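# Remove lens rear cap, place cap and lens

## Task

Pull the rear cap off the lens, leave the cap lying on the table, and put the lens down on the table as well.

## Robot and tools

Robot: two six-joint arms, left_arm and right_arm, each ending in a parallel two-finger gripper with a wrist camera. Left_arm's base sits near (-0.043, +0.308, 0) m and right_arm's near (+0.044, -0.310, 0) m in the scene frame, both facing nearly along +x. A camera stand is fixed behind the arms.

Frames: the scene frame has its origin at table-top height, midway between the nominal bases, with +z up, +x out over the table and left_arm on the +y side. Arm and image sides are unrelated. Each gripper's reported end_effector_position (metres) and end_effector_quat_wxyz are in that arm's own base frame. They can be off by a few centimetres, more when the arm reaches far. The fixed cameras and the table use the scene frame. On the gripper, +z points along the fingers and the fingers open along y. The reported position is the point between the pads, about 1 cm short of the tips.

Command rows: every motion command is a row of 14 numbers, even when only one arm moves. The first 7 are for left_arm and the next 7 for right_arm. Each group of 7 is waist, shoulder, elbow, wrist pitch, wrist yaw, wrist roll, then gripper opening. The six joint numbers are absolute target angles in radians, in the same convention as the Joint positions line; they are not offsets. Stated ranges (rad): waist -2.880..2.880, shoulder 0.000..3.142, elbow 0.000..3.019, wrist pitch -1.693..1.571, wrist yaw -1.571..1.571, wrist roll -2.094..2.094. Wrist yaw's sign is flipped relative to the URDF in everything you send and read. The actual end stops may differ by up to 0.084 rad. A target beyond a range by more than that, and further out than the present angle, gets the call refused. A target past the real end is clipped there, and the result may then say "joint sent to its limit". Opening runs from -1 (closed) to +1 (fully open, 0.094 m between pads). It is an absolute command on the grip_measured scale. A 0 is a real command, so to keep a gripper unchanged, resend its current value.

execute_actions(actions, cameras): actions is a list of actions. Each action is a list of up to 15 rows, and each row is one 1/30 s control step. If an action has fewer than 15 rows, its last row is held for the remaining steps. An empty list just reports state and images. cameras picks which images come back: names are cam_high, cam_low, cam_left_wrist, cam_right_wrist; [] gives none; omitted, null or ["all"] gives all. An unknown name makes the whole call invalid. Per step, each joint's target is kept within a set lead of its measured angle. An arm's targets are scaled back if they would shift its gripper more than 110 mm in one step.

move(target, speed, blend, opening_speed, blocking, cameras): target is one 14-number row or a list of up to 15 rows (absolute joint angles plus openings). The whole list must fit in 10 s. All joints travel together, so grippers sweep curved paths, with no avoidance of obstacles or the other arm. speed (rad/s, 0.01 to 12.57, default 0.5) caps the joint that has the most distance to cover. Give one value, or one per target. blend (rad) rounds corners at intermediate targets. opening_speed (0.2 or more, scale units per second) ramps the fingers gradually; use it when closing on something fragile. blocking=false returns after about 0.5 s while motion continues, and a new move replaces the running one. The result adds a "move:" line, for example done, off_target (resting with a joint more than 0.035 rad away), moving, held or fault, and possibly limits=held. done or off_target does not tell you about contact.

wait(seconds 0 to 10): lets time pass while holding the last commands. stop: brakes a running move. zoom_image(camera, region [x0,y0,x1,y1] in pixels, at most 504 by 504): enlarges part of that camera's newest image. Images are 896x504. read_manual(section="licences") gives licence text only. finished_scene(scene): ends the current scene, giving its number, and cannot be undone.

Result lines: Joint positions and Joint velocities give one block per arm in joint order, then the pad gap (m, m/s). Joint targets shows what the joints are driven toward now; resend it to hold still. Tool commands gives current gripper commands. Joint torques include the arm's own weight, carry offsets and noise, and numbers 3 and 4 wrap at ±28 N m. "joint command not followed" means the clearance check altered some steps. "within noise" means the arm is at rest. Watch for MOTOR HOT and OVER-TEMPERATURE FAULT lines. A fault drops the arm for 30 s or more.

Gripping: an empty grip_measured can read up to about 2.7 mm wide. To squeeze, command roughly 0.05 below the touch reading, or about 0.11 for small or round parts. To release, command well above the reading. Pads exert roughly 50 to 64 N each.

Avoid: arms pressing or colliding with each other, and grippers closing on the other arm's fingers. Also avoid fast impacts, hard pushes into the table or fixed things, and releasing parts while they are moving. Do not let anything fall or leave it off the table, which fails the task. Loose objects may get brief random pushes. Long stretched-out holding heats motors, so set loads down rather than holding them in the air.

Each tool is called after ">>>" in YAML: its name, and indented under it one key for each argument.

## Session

>>> execute_actions:
  actions: []

Scene clock: 0.00 s.
left_arm: end_effector_position=(+0.7943, +0.2446, +0.1238) grip_measured=+1.000 end_effector_quat_wxyz=(+0.614, +0.517, +0.596, +0.026) | right_arm: end_effector_position=(+0.2076, +0.2321, +0.2038) grip_measured=+1.000 end_effector_quat_wxyz=(-0.010, +0.784, -0.533, -0.318)
Joint positions: left_arm=[0.486 2.342 1.943 -0.164 -1.095 1.269 0.094] | right_arm=[0.529 1.316 1.048 -1.6 0.585 -1.509 0.094]
Joint velocities: within noise
Joint torques (N m): no reading
Heat: left arm: hottest elbow 47 °C; right arm: hottest elbow 44 °C.
Joint targets: left_arm=[0.486 2.349 1.968 -0.162 -1.095 1.269] | right_arm=[0.529 1.313 1.075 -1.601 0.585 -1.509]
Tool commands: left_gripper/opening=+1.0 right_gripper/opening=+1.0

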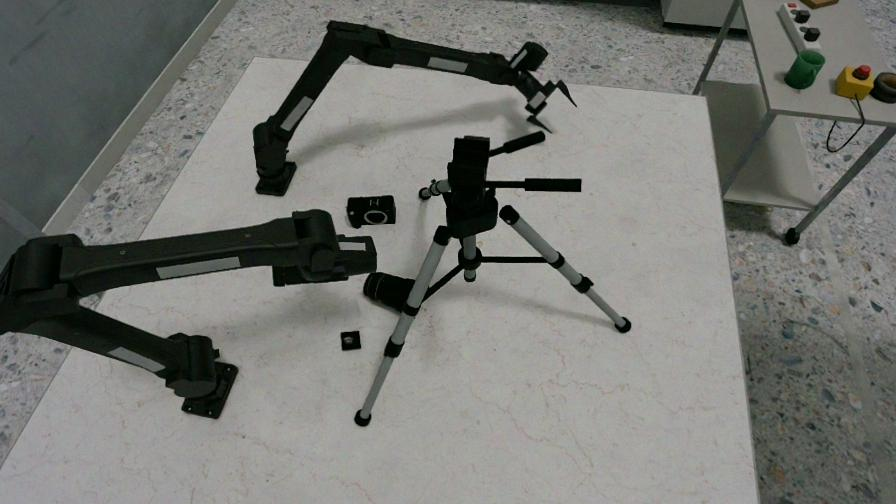

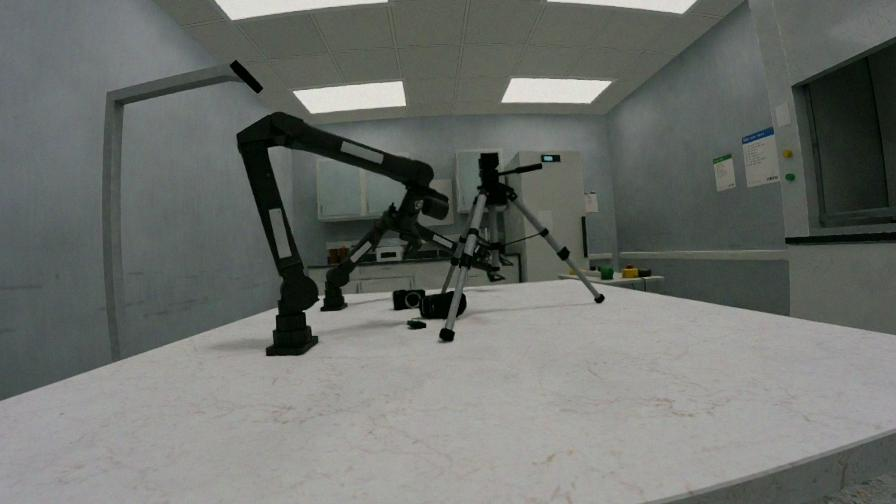

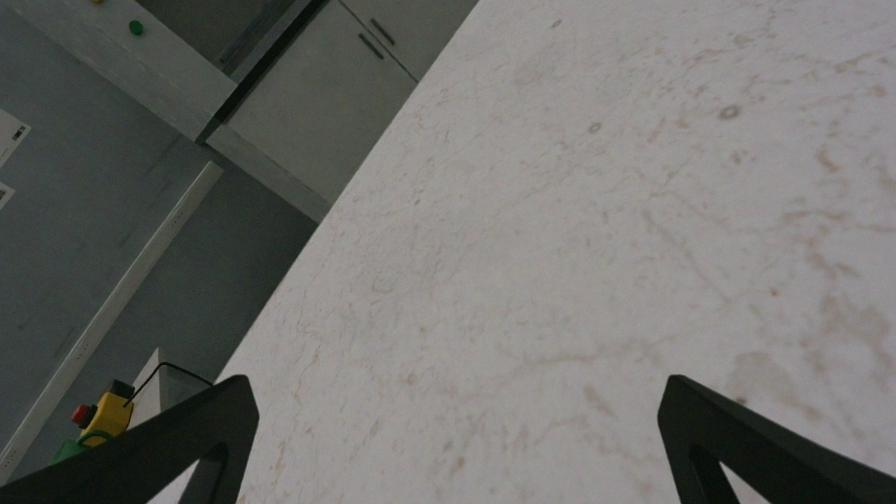

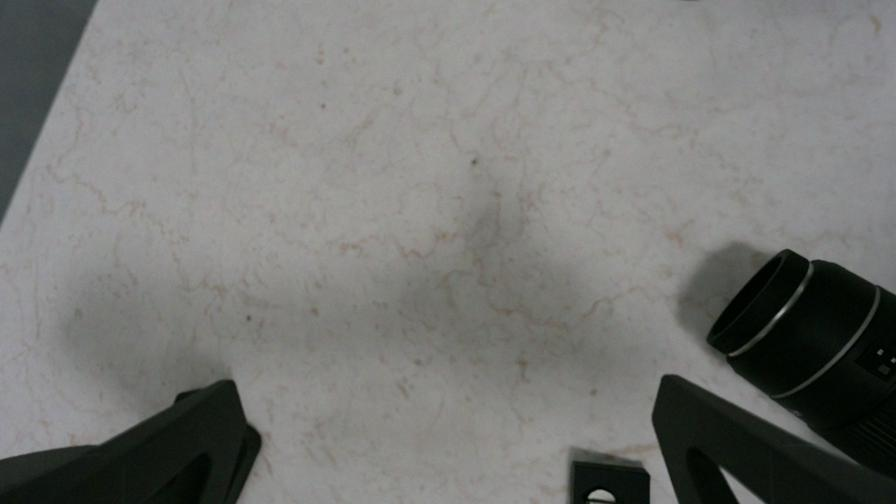

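>>> move:
  target:
    - [0.486,1.6,1.9,-1.6,0.0,-0.43,1.0,0.45,1.065,1.27,-1.68,0.0,0.37,1.0]
    - [0.2,1.4,1.6,-1.676,0.0,-0.43,1.0,-0.3,1.065,1.27,-1.68,0.0,0.37,1.0]
    - [-0.45,1.4,1.6,-1.676,0.0,-0.37,1.0,-0.3,1.065,1.27,-1.68,0.0,0.37,1.0]
  speed: [0.6,0.6,0.6]
  blend: 0.05

>>> zoom_image:
  camera: "cam_high"
  region: [280, 180, 480, 440]

>>> zoom_image:
  camera: "cam_low"
  region: [360, 200, 500, 360]

Scene clock: 34.27 s.
left_arm: end_effector_position=(+0.3850, -0.1862, +0.3418) grip_measured=+1.000 end_effector_quat_wxyz=(+0.044, +0.034, +0.998, -0.021) | right_arm: end_effector_position=(+0.2747, -0.0831, +0.2973) grip_measured=+1.000 end_effector_quat_wxyz=(+0.015, +0.321, +0.947, +0.002)
Joint positions: left_arm=[-0.448 1.411 1.604 -1.666 -0.003 -0.38 0.094] | right_arm=[-0.294 1.073 1.203 -1.671 0.003 0.36 0.094]
Joint velocities: within noise
Joint torques (N m): left_arm=[-1.49 -12.22 8.64 -0.02 0.31 0.1] | right_arm=[0.38 -6.65 13.22 0.21 -0.05 0.14]
Heat: left arm: hottest elbow 50 °C; right arm: hottest elbow 48 °C.
Joint targets: left_arm=[-0.450 1.400 1.600 -1.676 0.000 -0.370] | right_arm=[-0.300 1.065 1.270 -1.680 0.000 0.370]
move: off_target (right_arm); right_arm: the elbow is farthest, 0.067 rad from its target

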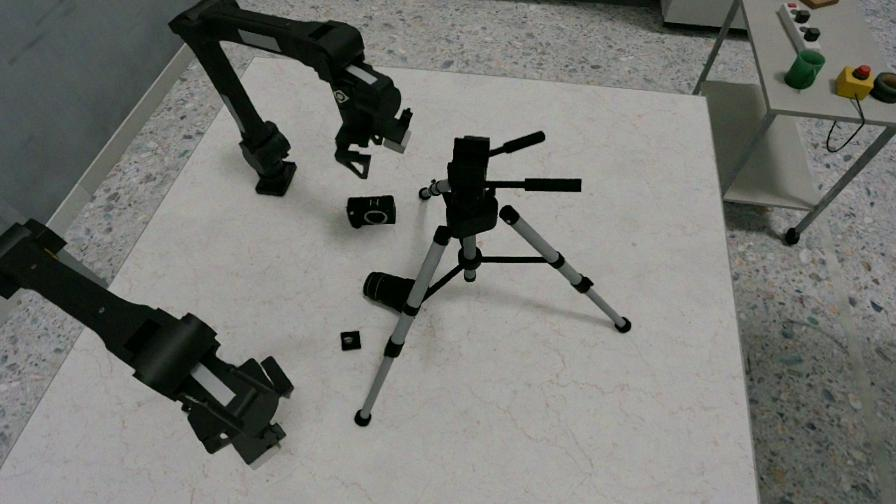

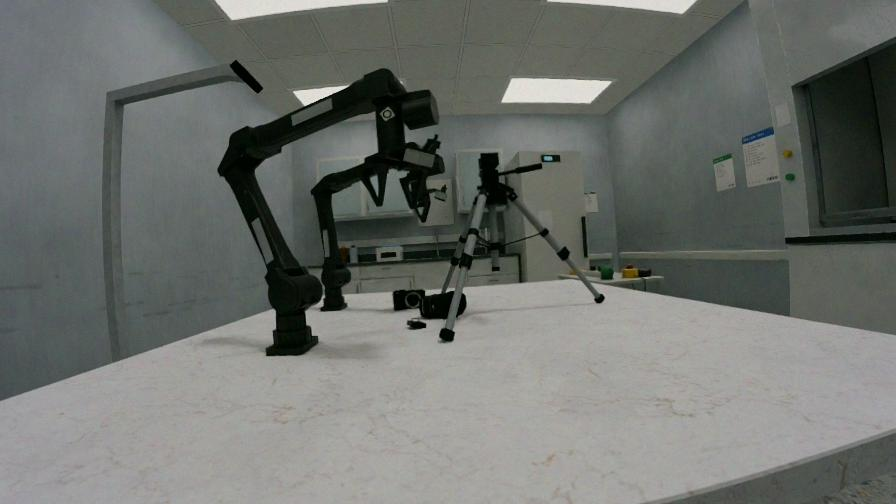

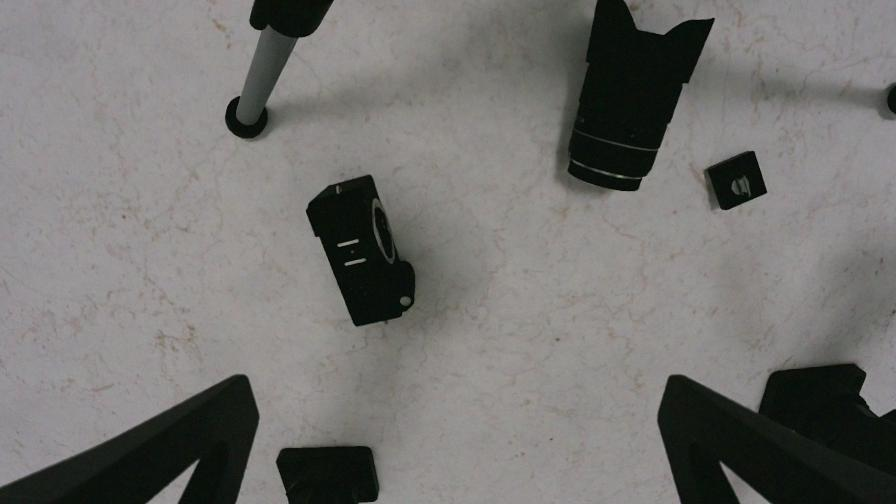

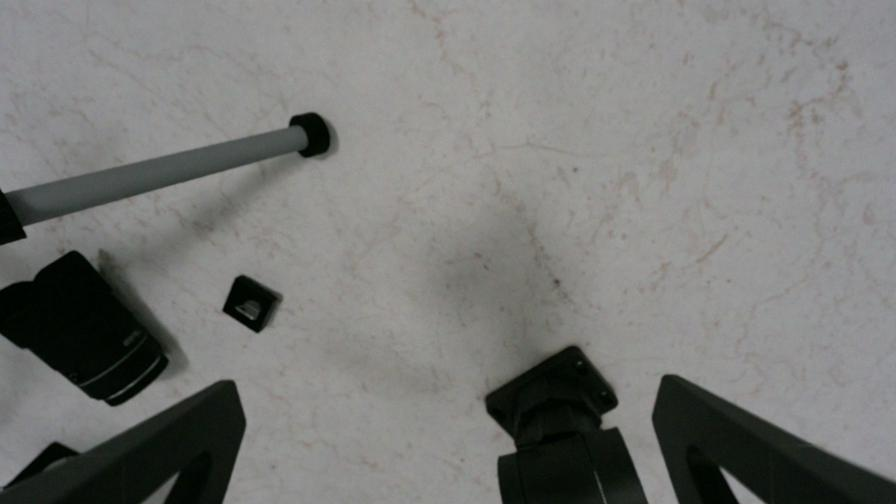

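Scaled by 1.938.

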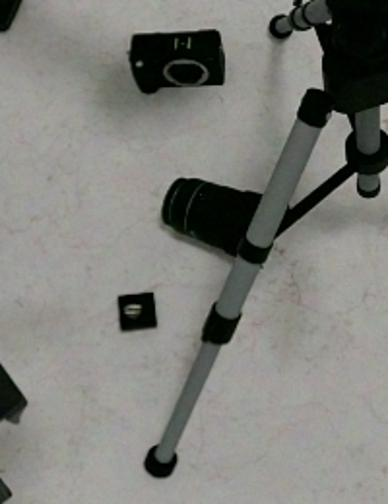

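Scaled by 3.150.

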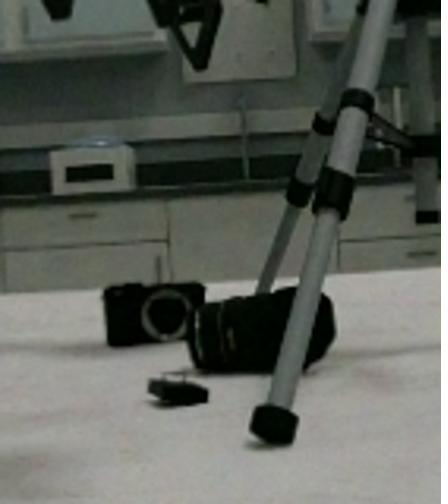

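>>> move:
  target:
    - [-0.775,1.40,1.3,-1.0,0.176,-0.525,1.0,-0.3,1.065,1.27,-1.68,0.0,0.37,1.0]
    - [-0.775,1.553,1.120,-0.838,0.176,-0.525,1.0,-0.3,1.065,1.27,-1.68,0.0,0.37,1.0]
  speed: [0.5,0.2]
  blend: 0.03
  cameras: ["cam_low","cam_left_wrist"]

>>> zoom_image:
  camera: "cam_low"
  region: [360, 200, 500, 340]

Scene clock: 70.63 s.
left_arm: end_effector_position=(+0.3795, -0.3259, +0.1198) grip_measured=+1.000 end_effector_quat_wxyz=(+0.169, +0.111, +0.979, -0.020) | right_arm: end_effector_position=(+0.2747, -0.0831, +0.2973) grip_measured=+1.000 end_effector_quat_wxyz=(+0.015, +0.321, +0.947, +0.002)
Joint positions: left_arm=[-0.768 1.543 1.12 -0.851 0.172 -0.516 0.094] | right_arm=[-0.294 1.073 1.203 -1.671 0.003 0.36 0.094]
Joint velocities: within noise
Joint torques (N m): left_arm=[-1.79 -12.16 8.36 1.52 0.51 -0.09] | right_arm=[-0.38 -6.36 13 0.01 -0.13 0.23]
Heat: left arm: hottest elbow 52 °C; right arm: hottest elbow 53 °C.
Joint targets: left_arm=[-0.775 1.553 1.120 -0.838 0.176 -0.525] | right_arm=[-0.300 1.065 1.270 -1.680 0.000 0.370]
move: off_target (right_arm); right_arm: the elbow is farthest, 0.067 rad from its target
Images, in order (width x height): cam_low 896x504, cam_left_wrist 896x504.

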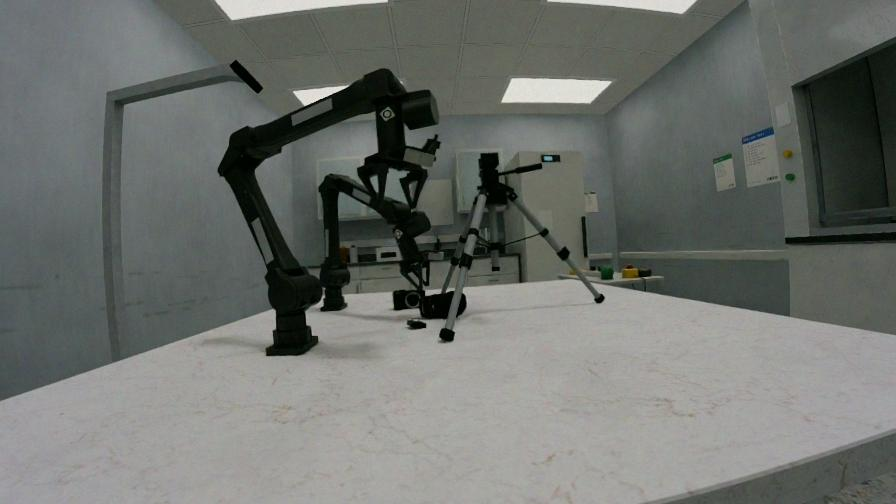

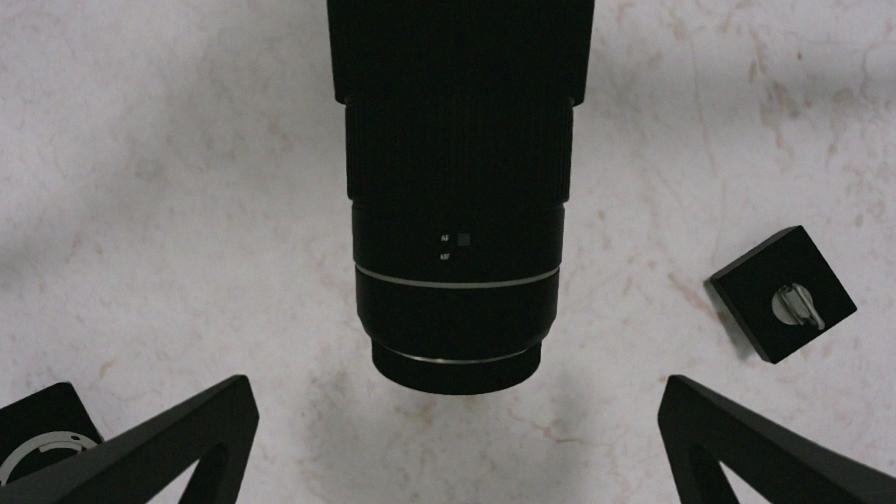

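Scaled by 3.600.

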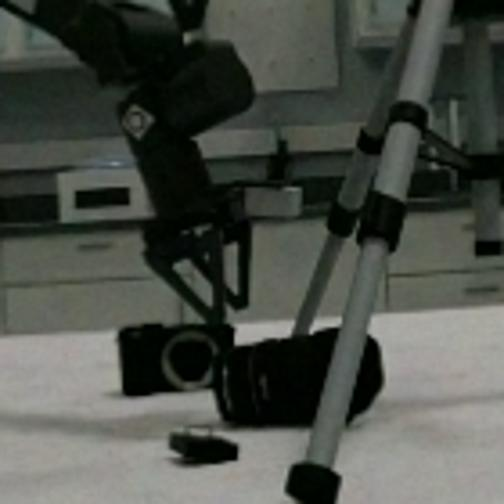

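>>> move:
  target:
    - [-0.757,1.628,1.122,-0.76,0.168,-0.50,1.0,-0.3,1.065,1.27,-1.68,0.0,0.37,1.0]
  speed: 0.1
  cameras: ["cam_low","cam_left_wrist"]

>>> zoom_image:
  camera: "cam_low"
  region: [360, 200, 500, 340]

Scene clock: 92.03 s.
left_arm: end_effector_position=(+0.3914, -0.3375, +0.0919) grip_measured=+1.000 end_effector_quat_wxyz=(+0.173, +0.114, +0.978, -0.023) | right_arm: end_effector_position=(+0.2747, -0.0831, +0.2973) grip_measured=+1.000 end_effector_quat_wxyz=(+0.015, +0.321, +0.947, +0.002)
Joint positions: left_arm=[-0.768 1.612 1.12 -0.773 0.172 -0.509 0.094] | right_arm=[-0.294 1.073 1.203 -1.671 0.003 0.36 0.094]
Joint velocities: within noise
Joint torques (N m): left_arm=[-0.5 -12.45 8.35 1.54 0.16 0.11] | right_arm=[-0.15 -7.88 13.22 -0.12 -0.05 0.18]
Heat: left arm: hottest elbow 52 °C; right arm: hottest elbow 55 °C.
Joint targets: left_arm=[-0.757 1.628 1.122 -0.760 0.168 -0.500] | right_arm=[-0.300 1.065 1.270 -1.680 0.000 0.370]
move: off_target (right_arm); right_arm: the elbow is farthest, 0.067 rad from its target
Images, in order (width x height): cam_low 896x504, cam_left_wrist 896x504.

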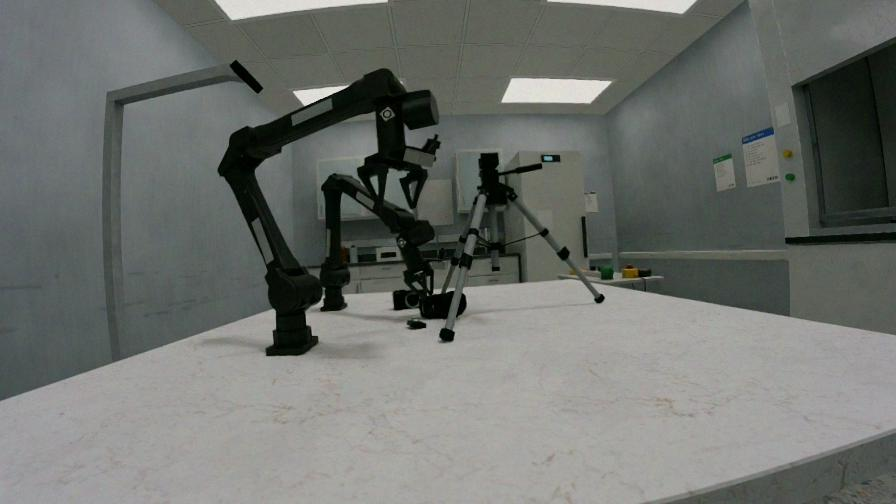

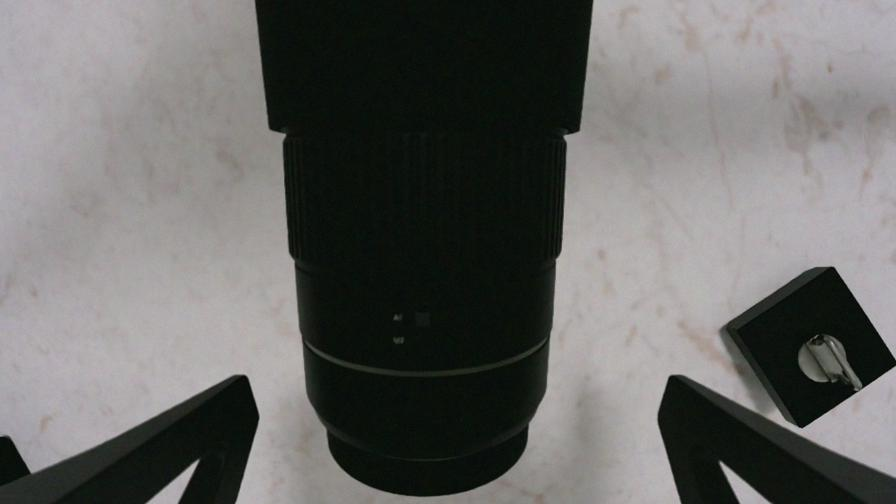

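Scaled by 3.600.

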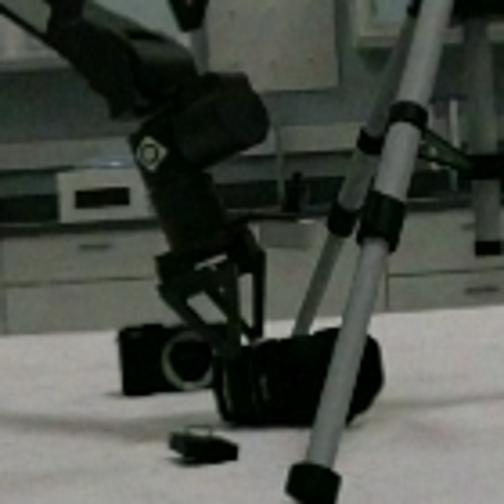

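>>> move:
  target:
    - [-0.728,1.628,1.122,-0.76,0.166,-0.478,1.0,-0.3,1.065,1.27,-1.68,0.0,0.37,1.0]
  speed: 0.08
  cameras: ["cam_left_wrist"]

Scene clock: 101.93 s.
left_arm: end_effector_position=(+0.4013, -0.3257, +0.0919) grip_measured=+1.000 end_effector_quat_wxyz=(+0.173, +0.110, +0.979, -0.019) | right_arm: end_effector_position=(+0.2747, -0.0831, +0.2973) grip_measured=+1.000 end_effector_quat_wxyz=(+0.015, +0.321, +0.947, +0.002)
Joint positions: left_arm=[-0.738 1.612 1.12 -0.773 0.171 -0.488 0.094] | right_arm=[-0.294 1.073 1.203 -1.671 0.003 0.36 0.094]
Joint velocities: within noise
Joint torques (N m): left_arm=[-0.62 -12.57 8.27 1.54 0.14 0.08] | right_arm=[-0.79 -7.18 13.05 -0.08 -0.09 0.17]
Heat: left arm: hottest elbow 52 °C; right arm: hottest elbow 55 °C.
Joint targets: left_arm=[-0.728 1.628 1.122 -0.760 0.166 -0.478] | right_arm=[-0.300 1.065 1.270 -1.680 0.000 0.370]
move: off_target (right_arm); right_arm: the elbow is farthest, 0.067 rad from its target
Images, in order (width x height): cam_left_wrist 896x504.

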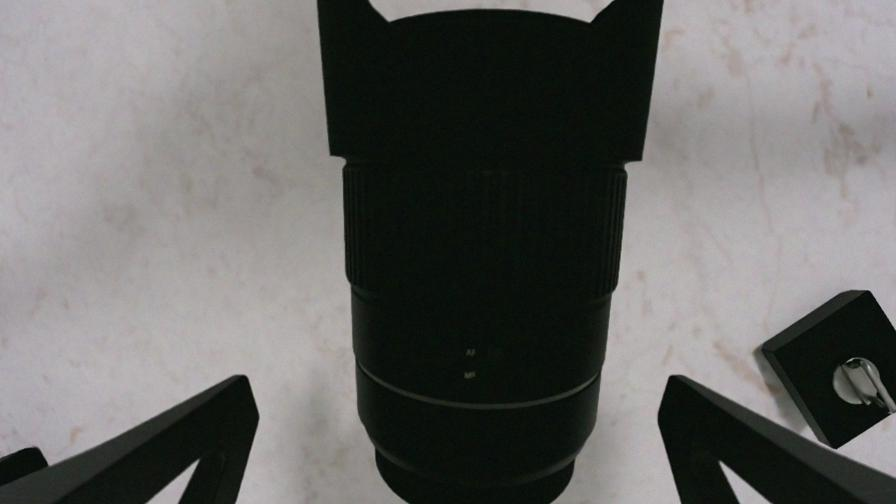

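>>> move:
  target:
    - [-0.722,1.706,1.125,-0.691,0.162,-0.468,1.0,-0.3,1.065,1.27,-1.68,0.0,0.37,1.0]
  speed: 0.07
  cameras: ["cam_left_wrist","cam_low"]

>>> zoom_image:
  camera: "cam_low"
  region: [360, 200, 500, 340]

Scene clock: 120.80 s.
left_arm: end_effector_position=(+0.4112, -0.3324, +0.0581) grip_measured=+1.000 end_effector_quat_wxyz=(+0.168, +0.114, +0.979, -0.017) | right_arm: end_effector_position=(+0.2747, -0.0831, +0.2973) grip_measured=+1.000 end_effector_quat_wxyz=(+0.015, +0.321, +0.947, +0.002)
Joint positions: left_arm=[-0.733 1.689 1.12 -0.704 0.166 -0.477 0.094] | right_arm=[-0.294 1.073 1.203 -1.671 0.003 0.36 0.094]
Joint velocities: within noise
Joint torques (N m): left_arm=[-0.26 -13.16 8.14 1.57 0.12 0.07] | right_arm=[-0.56 -7.3 13.01 -0.05 -0.1 0.14]
Heat: left arm: hottest elbow 52 °C; right arm: hottest elbow 56 °C.
Joint targets: left_arm=[-0.722 1.706 1.125 -0.691 0.162 -0.468] | right_arm=[-0.300 1.065 1.270 -1.680 0.000 0.370]
move: off_target (right_arm); right_arm: the elbow is farthest, 0.067 rad from its target
Images, in order (width x height): cam_low 896x504, cam_left_wrist 896x504.

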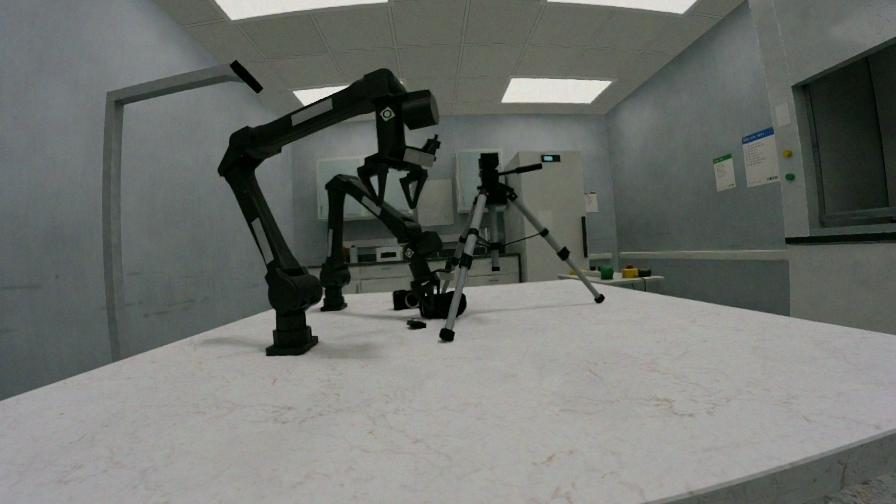

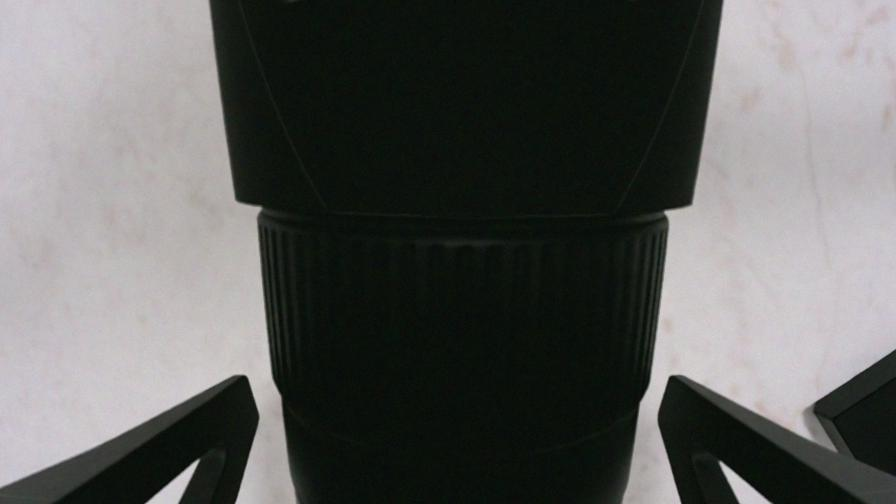

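Scaled by 3.600.

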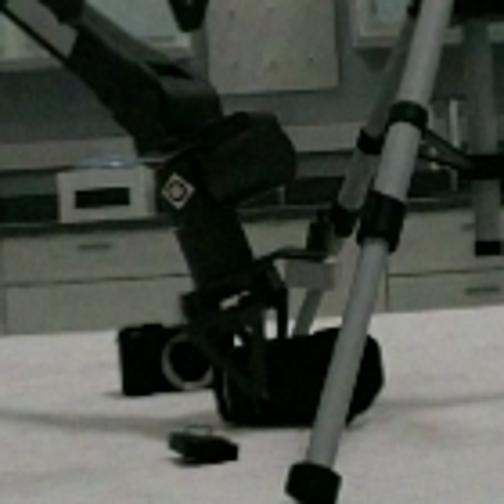

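>>> move:
  target:
    - [-0.722,1.706,1.125,-0.691,0.162,-0.468,0.48,-0.3,1.065,1.27,-1.68,0.0,0.37,1.0]
    - [-0.722,1.706,1.125,-0.691,0.162,-0.468,0.2,-0.3,1.065,1.27,-1.68,0.0,0.37,1.0]
  opening_speed: 0.25
  cameras: ["cam_left_wrist"]

Scene clock: 136.20 s.
left_arm: end_effector_position=(+0.4111, -0.3325, +0.0581) grip_measured=+0.471 end_effector_quat_wxyz=(+0.168, +0.114, +0.979, -0.017) | right_arm: end_effector_position=(+0.2747, -0.0831, +0.2973) grip_measured=+1.000 end_effector_quat_wxyz=(+0.015, +0.321, +0.947, +0.002)
Joint positions: left_arm=[-0.733 1.689 1.12 -0.704 0.166 -0.476 0.069] | right_arm=[-0.294 1.073 1.203 -1.671 0.003 0.36 0.094]
Joint velocities: within noise
Joint torques (N m): left_arm=[-0.44 -13.1 8.12 1.5 0.15 0.1] | right_arm=[-0.62 -7.24 13 -0.01 -0.16 0.2]
Heat: left arm: hottest elbow 52 °C; right arm: hottest elbow 57 °C.
Joint targets: left_arm=[-0.722 1.706 1.125 -0.691 0.162 -0.468] | right_arm=[-0.300 1.065 1.270 -1.680 0.000 0.370]
move: off_target (right_arm); right_arm: the elbow is farthest, 0.067 rad from its target
Images, in order (width x height): cam_left_wrist 896x504.

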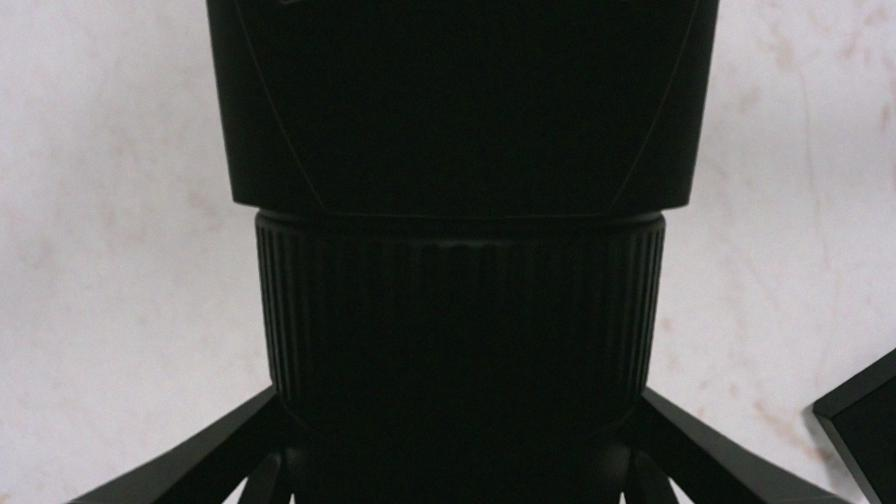

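>>> move:
  target:
    - [-0.775,1.43,1.26,-1.03,0.14,-0.45,0.2,-0.3,1.065,1.27,-1.68,0.0,0.37,1.0]
    - [-0.8,1.325,1.34,-1.53,0.0,0.0,0.2,-0.3,1.065,1.27,-1.68,0.0,0.37,1.0]
    - [-1.124,1.53,1.075,-1.062,1.29,1.58,0.2,-0.3,1.065,1.27,-1.68,0.0,0.37,1.0]
  speed: [0.12,0.3,0.35]

>>> zoom_image:
  camera: "cam_low"
  region: [360, 200, 500, 340]

Scene clock: 164.77 s.
left_arm: end_effector_position=(+0.3325, -0.3025, +0.2023) grip_measured=+0.471 end_effector_quat_wxyz=(-0.130, +0.788, +0.186, +0.572) | right_arm: end_effector_position=(+0.2747, -0.0831, +0.2973) grip_measured=+1.000 end_effector_quat_wxyz=(+0.015, +0.321, +0.947, +0.002)
Joint positions: left_arm=[-1.114 1.547 1.055 -1.072 1.255 1.57 0.069] | right_arm=[-0.294 1.073 1.203 -1.671 0.003 0.36 0.094]
Joint velocities: within noise
Joint torques (N m): left_arm=[-1.96 -13.16 9.1 0.66 2.47 0.11] | right_arm=[0.5 -6.36 12.97 0.16 -0.12 0.1]
Heat: left arm: hottest elbow 53 °C; right arm: hottest elbow 57 °C.
Joint targets: left_arm=[-1.124 1.530 1.075 -1.062 1.290 1.580] | right_arm=[-0.300 1.065 1.270 -1.680 0.000 0.370]
move: off_target (right_arm); right_arm: the elbow is farthest, 0.067 rad from its target

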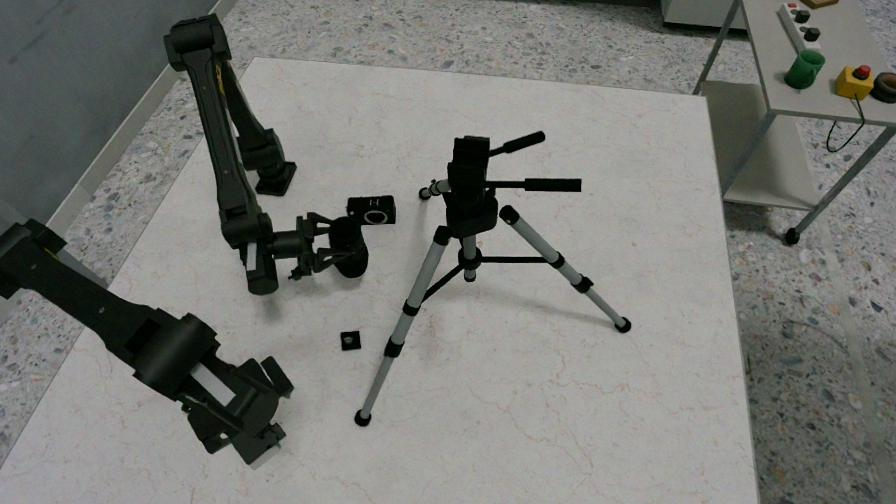

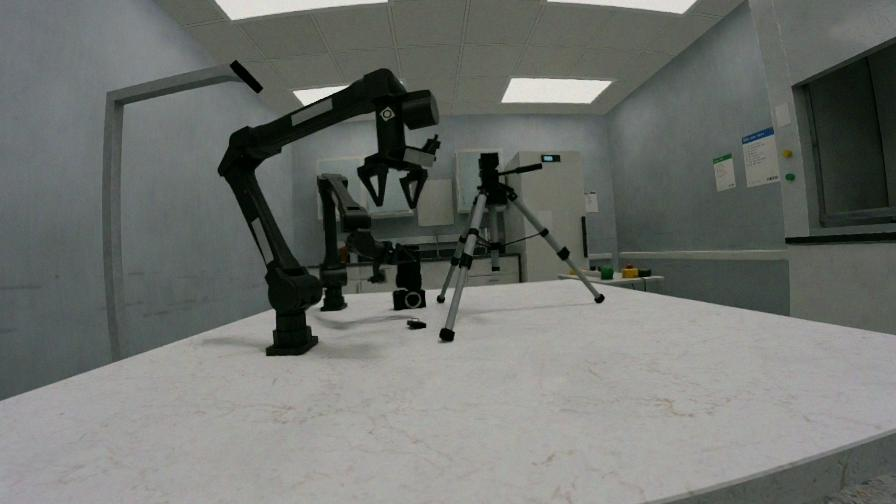

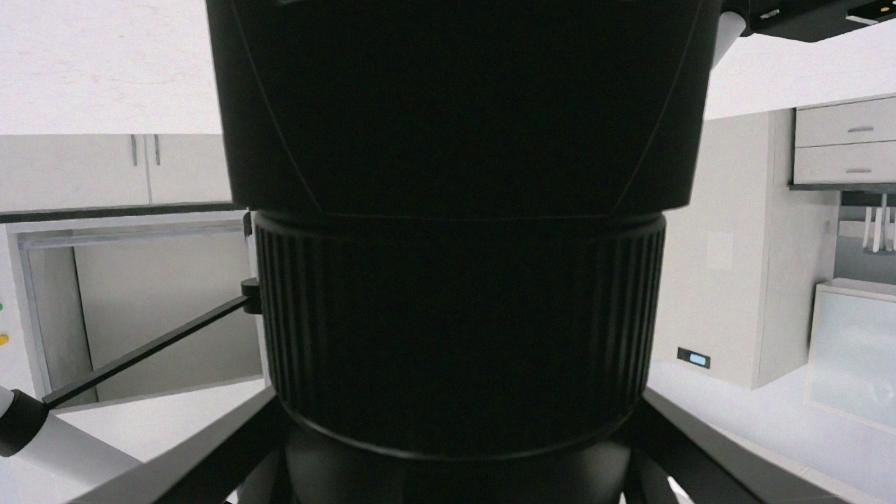

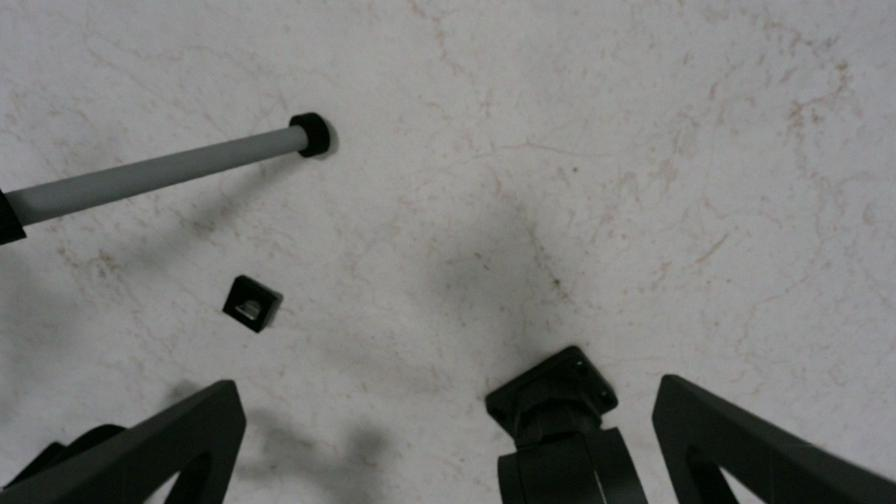

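Scaled by 3.600.

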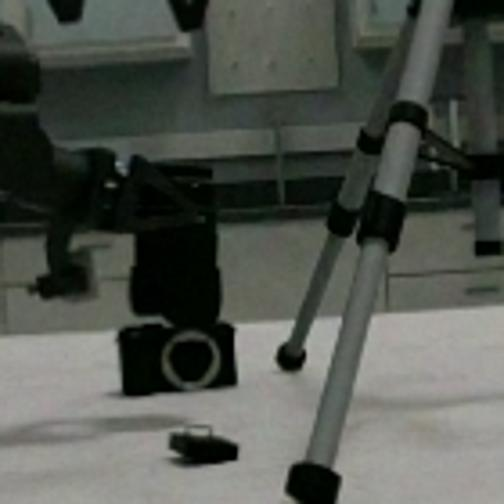

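>>> move:
  target:
    - [-1.124,1.53,1.075,-1.062,1.29,1.58,0.2,0.6,1.065,1.27,-1.68,0.0,0.37,1.0]
    - [-1.124,1.53,1.075,-1.062,1.29,1.58,0.2,0.7,1.24,1.40,-1.68,0.0,0.37,1.0]
    - [-1.124,1.53,1.075,-1.062,1.29,1.58,0.2,0.885,1.43,1.58,-1.65,0.0,0.416,0.7]
  speed: [0.4,0.25,0.25]
  blend: 0.02
  cameras: ["cam_low","cam_right_wrist"]

>>> zoom_image:
  camera: "cam_low"
  region: [360, 180, 480, 330]

Scene clock: 181.50 s.
left_arm: end_effector_position=(+0.3325, -0.3025, +0.2023) grip_measured=+0.471 end_effector_quat_wxyz=(-0.130, +0.788, +0.185, +0.572) | right_arm: end_effector_position=(+0.2628, +0.3194, +0.2978) grip_measured=+0.703 end_effector_quat_wxyz=(-0.004, -0.236, +0.972, -0.002)
Joint positions: left_arm=[-1.114 1.547 1.055 -1.071 1.255 1.571 0.069] | right_arm=[0.882 1.428 1.508 -1.66 0.003 0.406 0.08]
Joint velocities: within noise
Joint torques (N m): left_arm=[-2.02 -13.16 9.1 0.68 2.47 0.11] | right_arm=[0.44 -11.05 13.33 0.83 -0.12 0.14]
Heat: left arm: hottest elbow 54 °C; right arm: hottest elbow 58 °C.
Joint targets: left_arm=[-1.124 1.530 1.075 -1.062 1.290 1.580] | right_arm=[0.885 1.430 1.580 -1.650 0.000 0.416]
move: off_target (right_arm); target 3's new numbers were sent with right_arm's elbow 0.072 rad from that target; right_arm: the elbow is farthest, 0.072 rad from its target
Images, in order (width x height): cam_low 896x504, cam_right_wrist 896x504.

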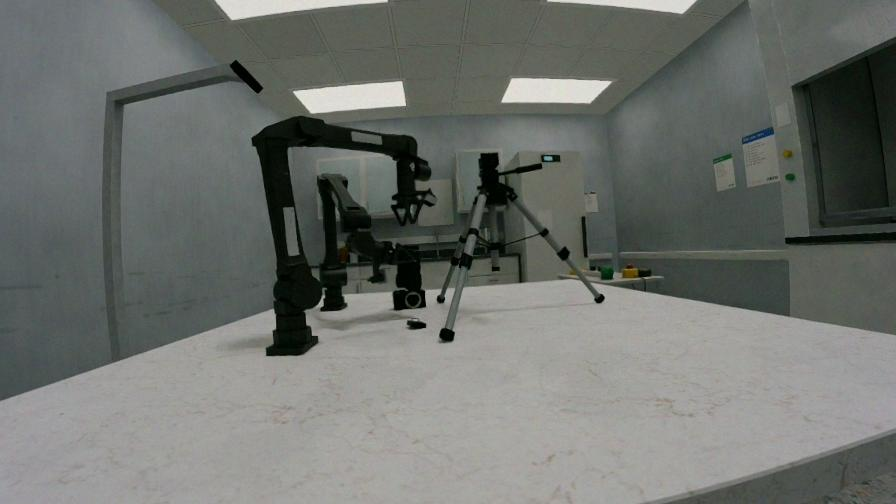

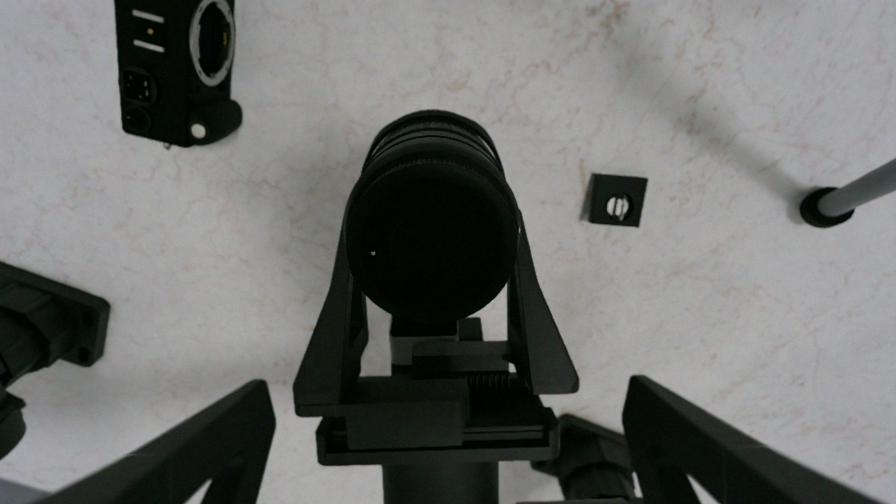

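Scaled by 3.360.

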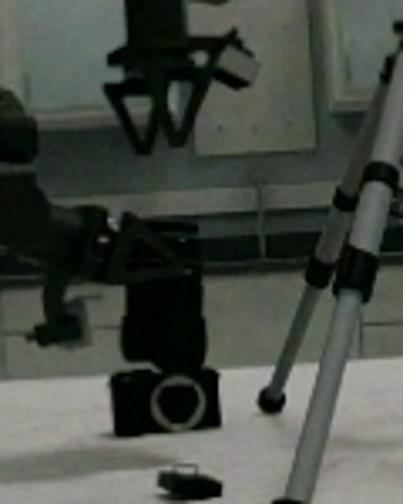

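>>> move:
  target: [-1.124,1.53,1.075,-1.062,1.29,1.58,0.2,0.876,1.464,1.418,-1.525,0.0,0.41,0.7]
  speed: 0.1
  cameras: ["cam_low","cam_right_wrist"]

>>> zoom_image:
  camera: "cam_low"
  region: [360, 180, 480, 330]

Scene clock: 195.23 s.
left_arm: end_effector_position=(+0.3325, -0.3025, +0.2023) grip_measured=+0.471 end_effector_quat_wxyz=(-0.130, +0.788, +0.185, +0.572) | right_arm: end_effector_position=(+0.2728, +0.3316, +0.2547) grip_measured=+0.702 end_effector_quat_wxyz=(+0.001, -0.236, +0.972, +0.002)
Joint positions: left_arm=[-1.114 1.547 1.055 -1.071 1.255 1.571 0.069] | right_arm=[0.882 1.458 1.427 -1.537 0.003 0.406 0.08]
Joint velocities: within noise
Joint torques (N m): left_arm=[-2.14 -13.22 9.11 0.68 2.46 0.11] | right_arm=[-1.55 -11.99 7.51 0.81 -0.11 0.05]
Heat: left arm: hottest elbow 54 °C; right arm: hottest elbow 58 °C.
Joint targets: left_arm=[-1.124 1.530 1.075 -1.062 1.290 1.580] | right_arm=[0.876 1.464 1.418 -1.525 0.000 0.410]
move: done
Images, in order (width x height): cam_low 896x504, cam_right_wrist 896x504.

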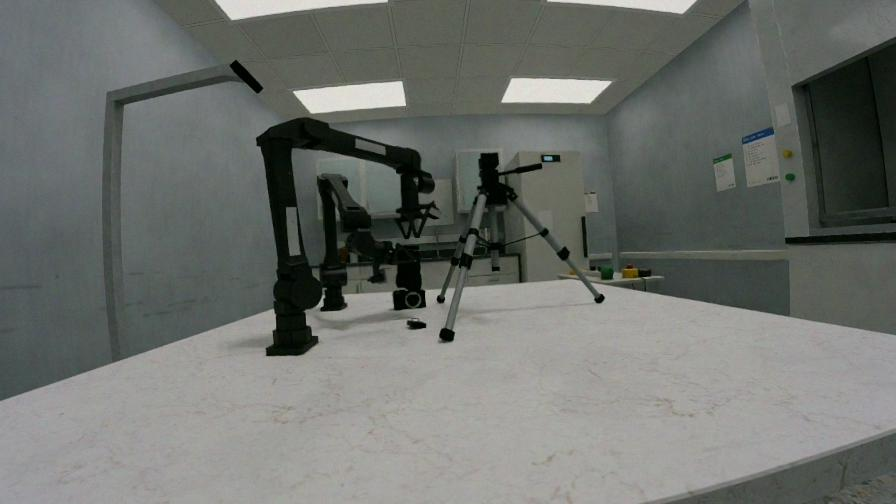

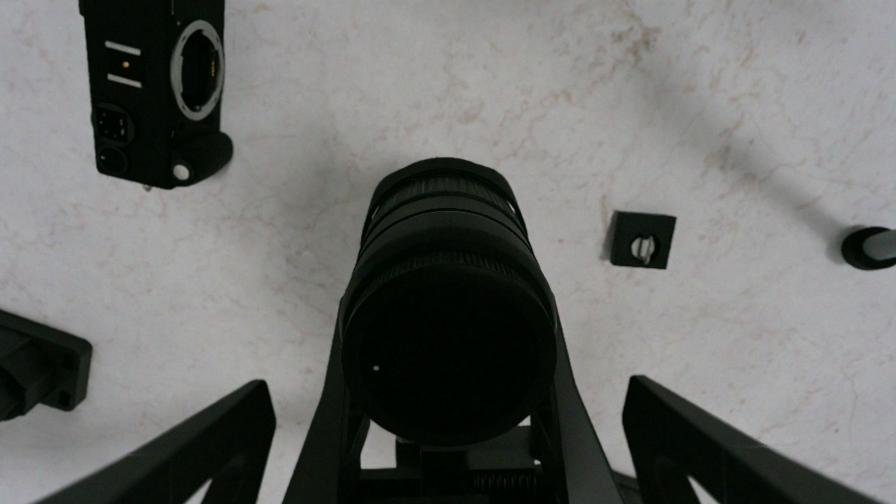

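Scaled by 3.360.

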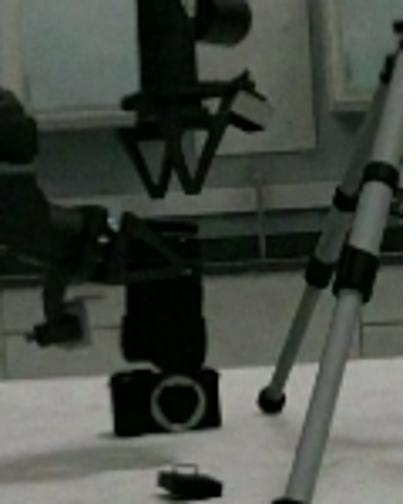

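>>> move:
  target: [-1.124,1.53,1.075,-1.062,1.29,1.58,0.2,0.874,1.469,1.365,-1.470,0,0.41,0.7]
  speed: 0.05

Scene clock: 241.80 s.
left_arm: end_effector_position=(+0.3325, -0.3025, +0.2023) grip_measured=+0.471 end_effector_quat_wxyz=(-0.130, +0.788, +0.185, +0.572) | right_arm: end_effector_position=(+0.2730, +0.3311, +0.2332) grip_measured=+0.702 end_effector_quat_wxyz=(+0.000, -0.235, +0.972, +0.002)
Joint positions: left_arm=[-1.114 1.547 1.055 -1.071 1.255 1.571 0.069] | right_arm=[0.881 1.462 1.375 -1.482 0.003 0.406 0.08]
Joint velocities: within noise
Joint torques (N m): left_arm=[-2.2 -13.1 9.14 0.77 2.48 0.11] | right_arm=[-0.32 -12.22 7.62 0.53 -0.1 0.13]
Heat: left arm: hottest elbow 54 °C; right arm: hottest elbow 51 °C.
Joint targets: left_arm=[-1.124 1.530 1.075 -1.062 1.290 1.580] | right_arm=[0.874 1.469 1.365 -1.470 0.000 0.410]
move: done

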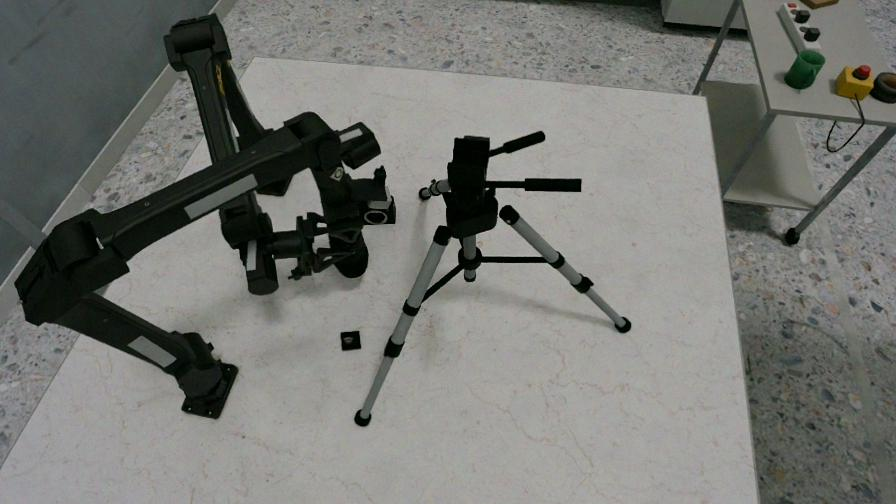

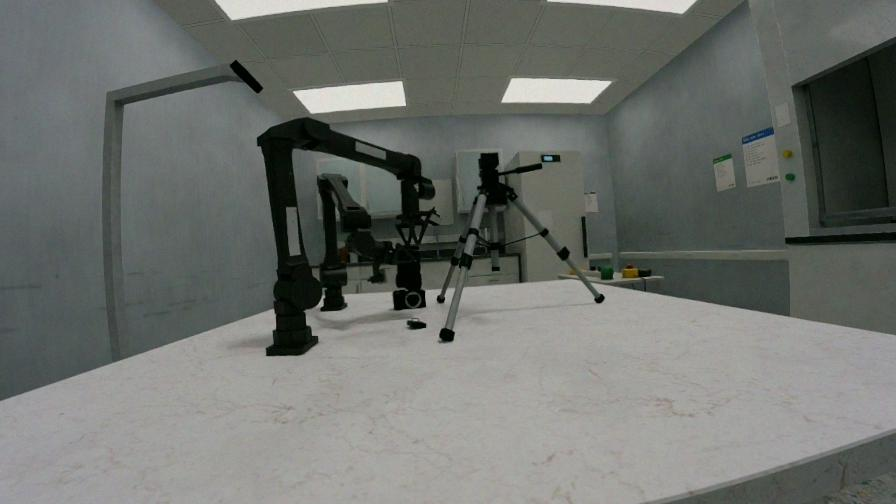

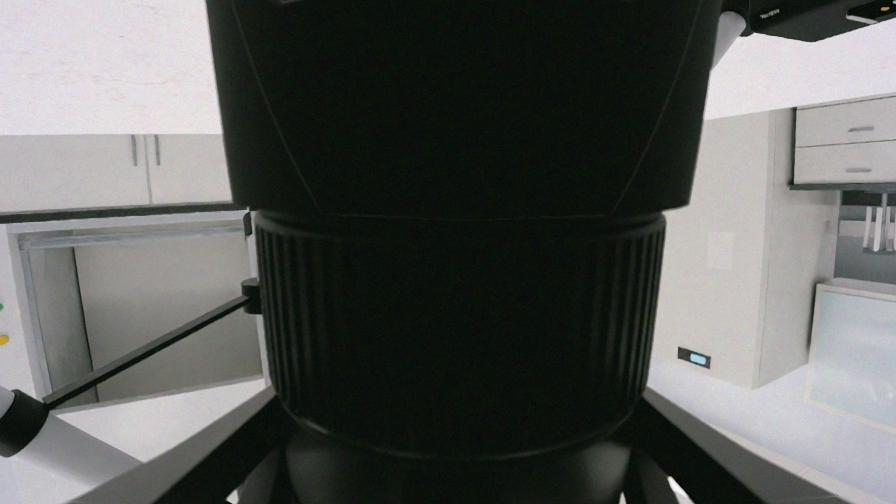

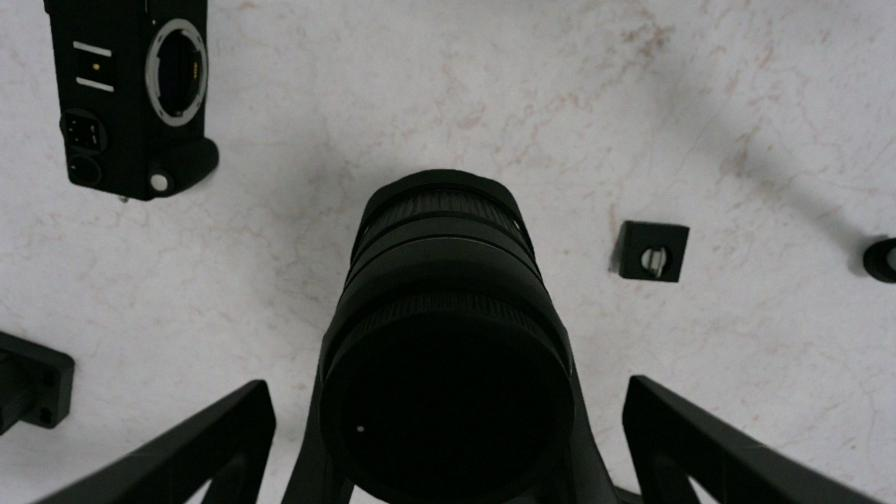

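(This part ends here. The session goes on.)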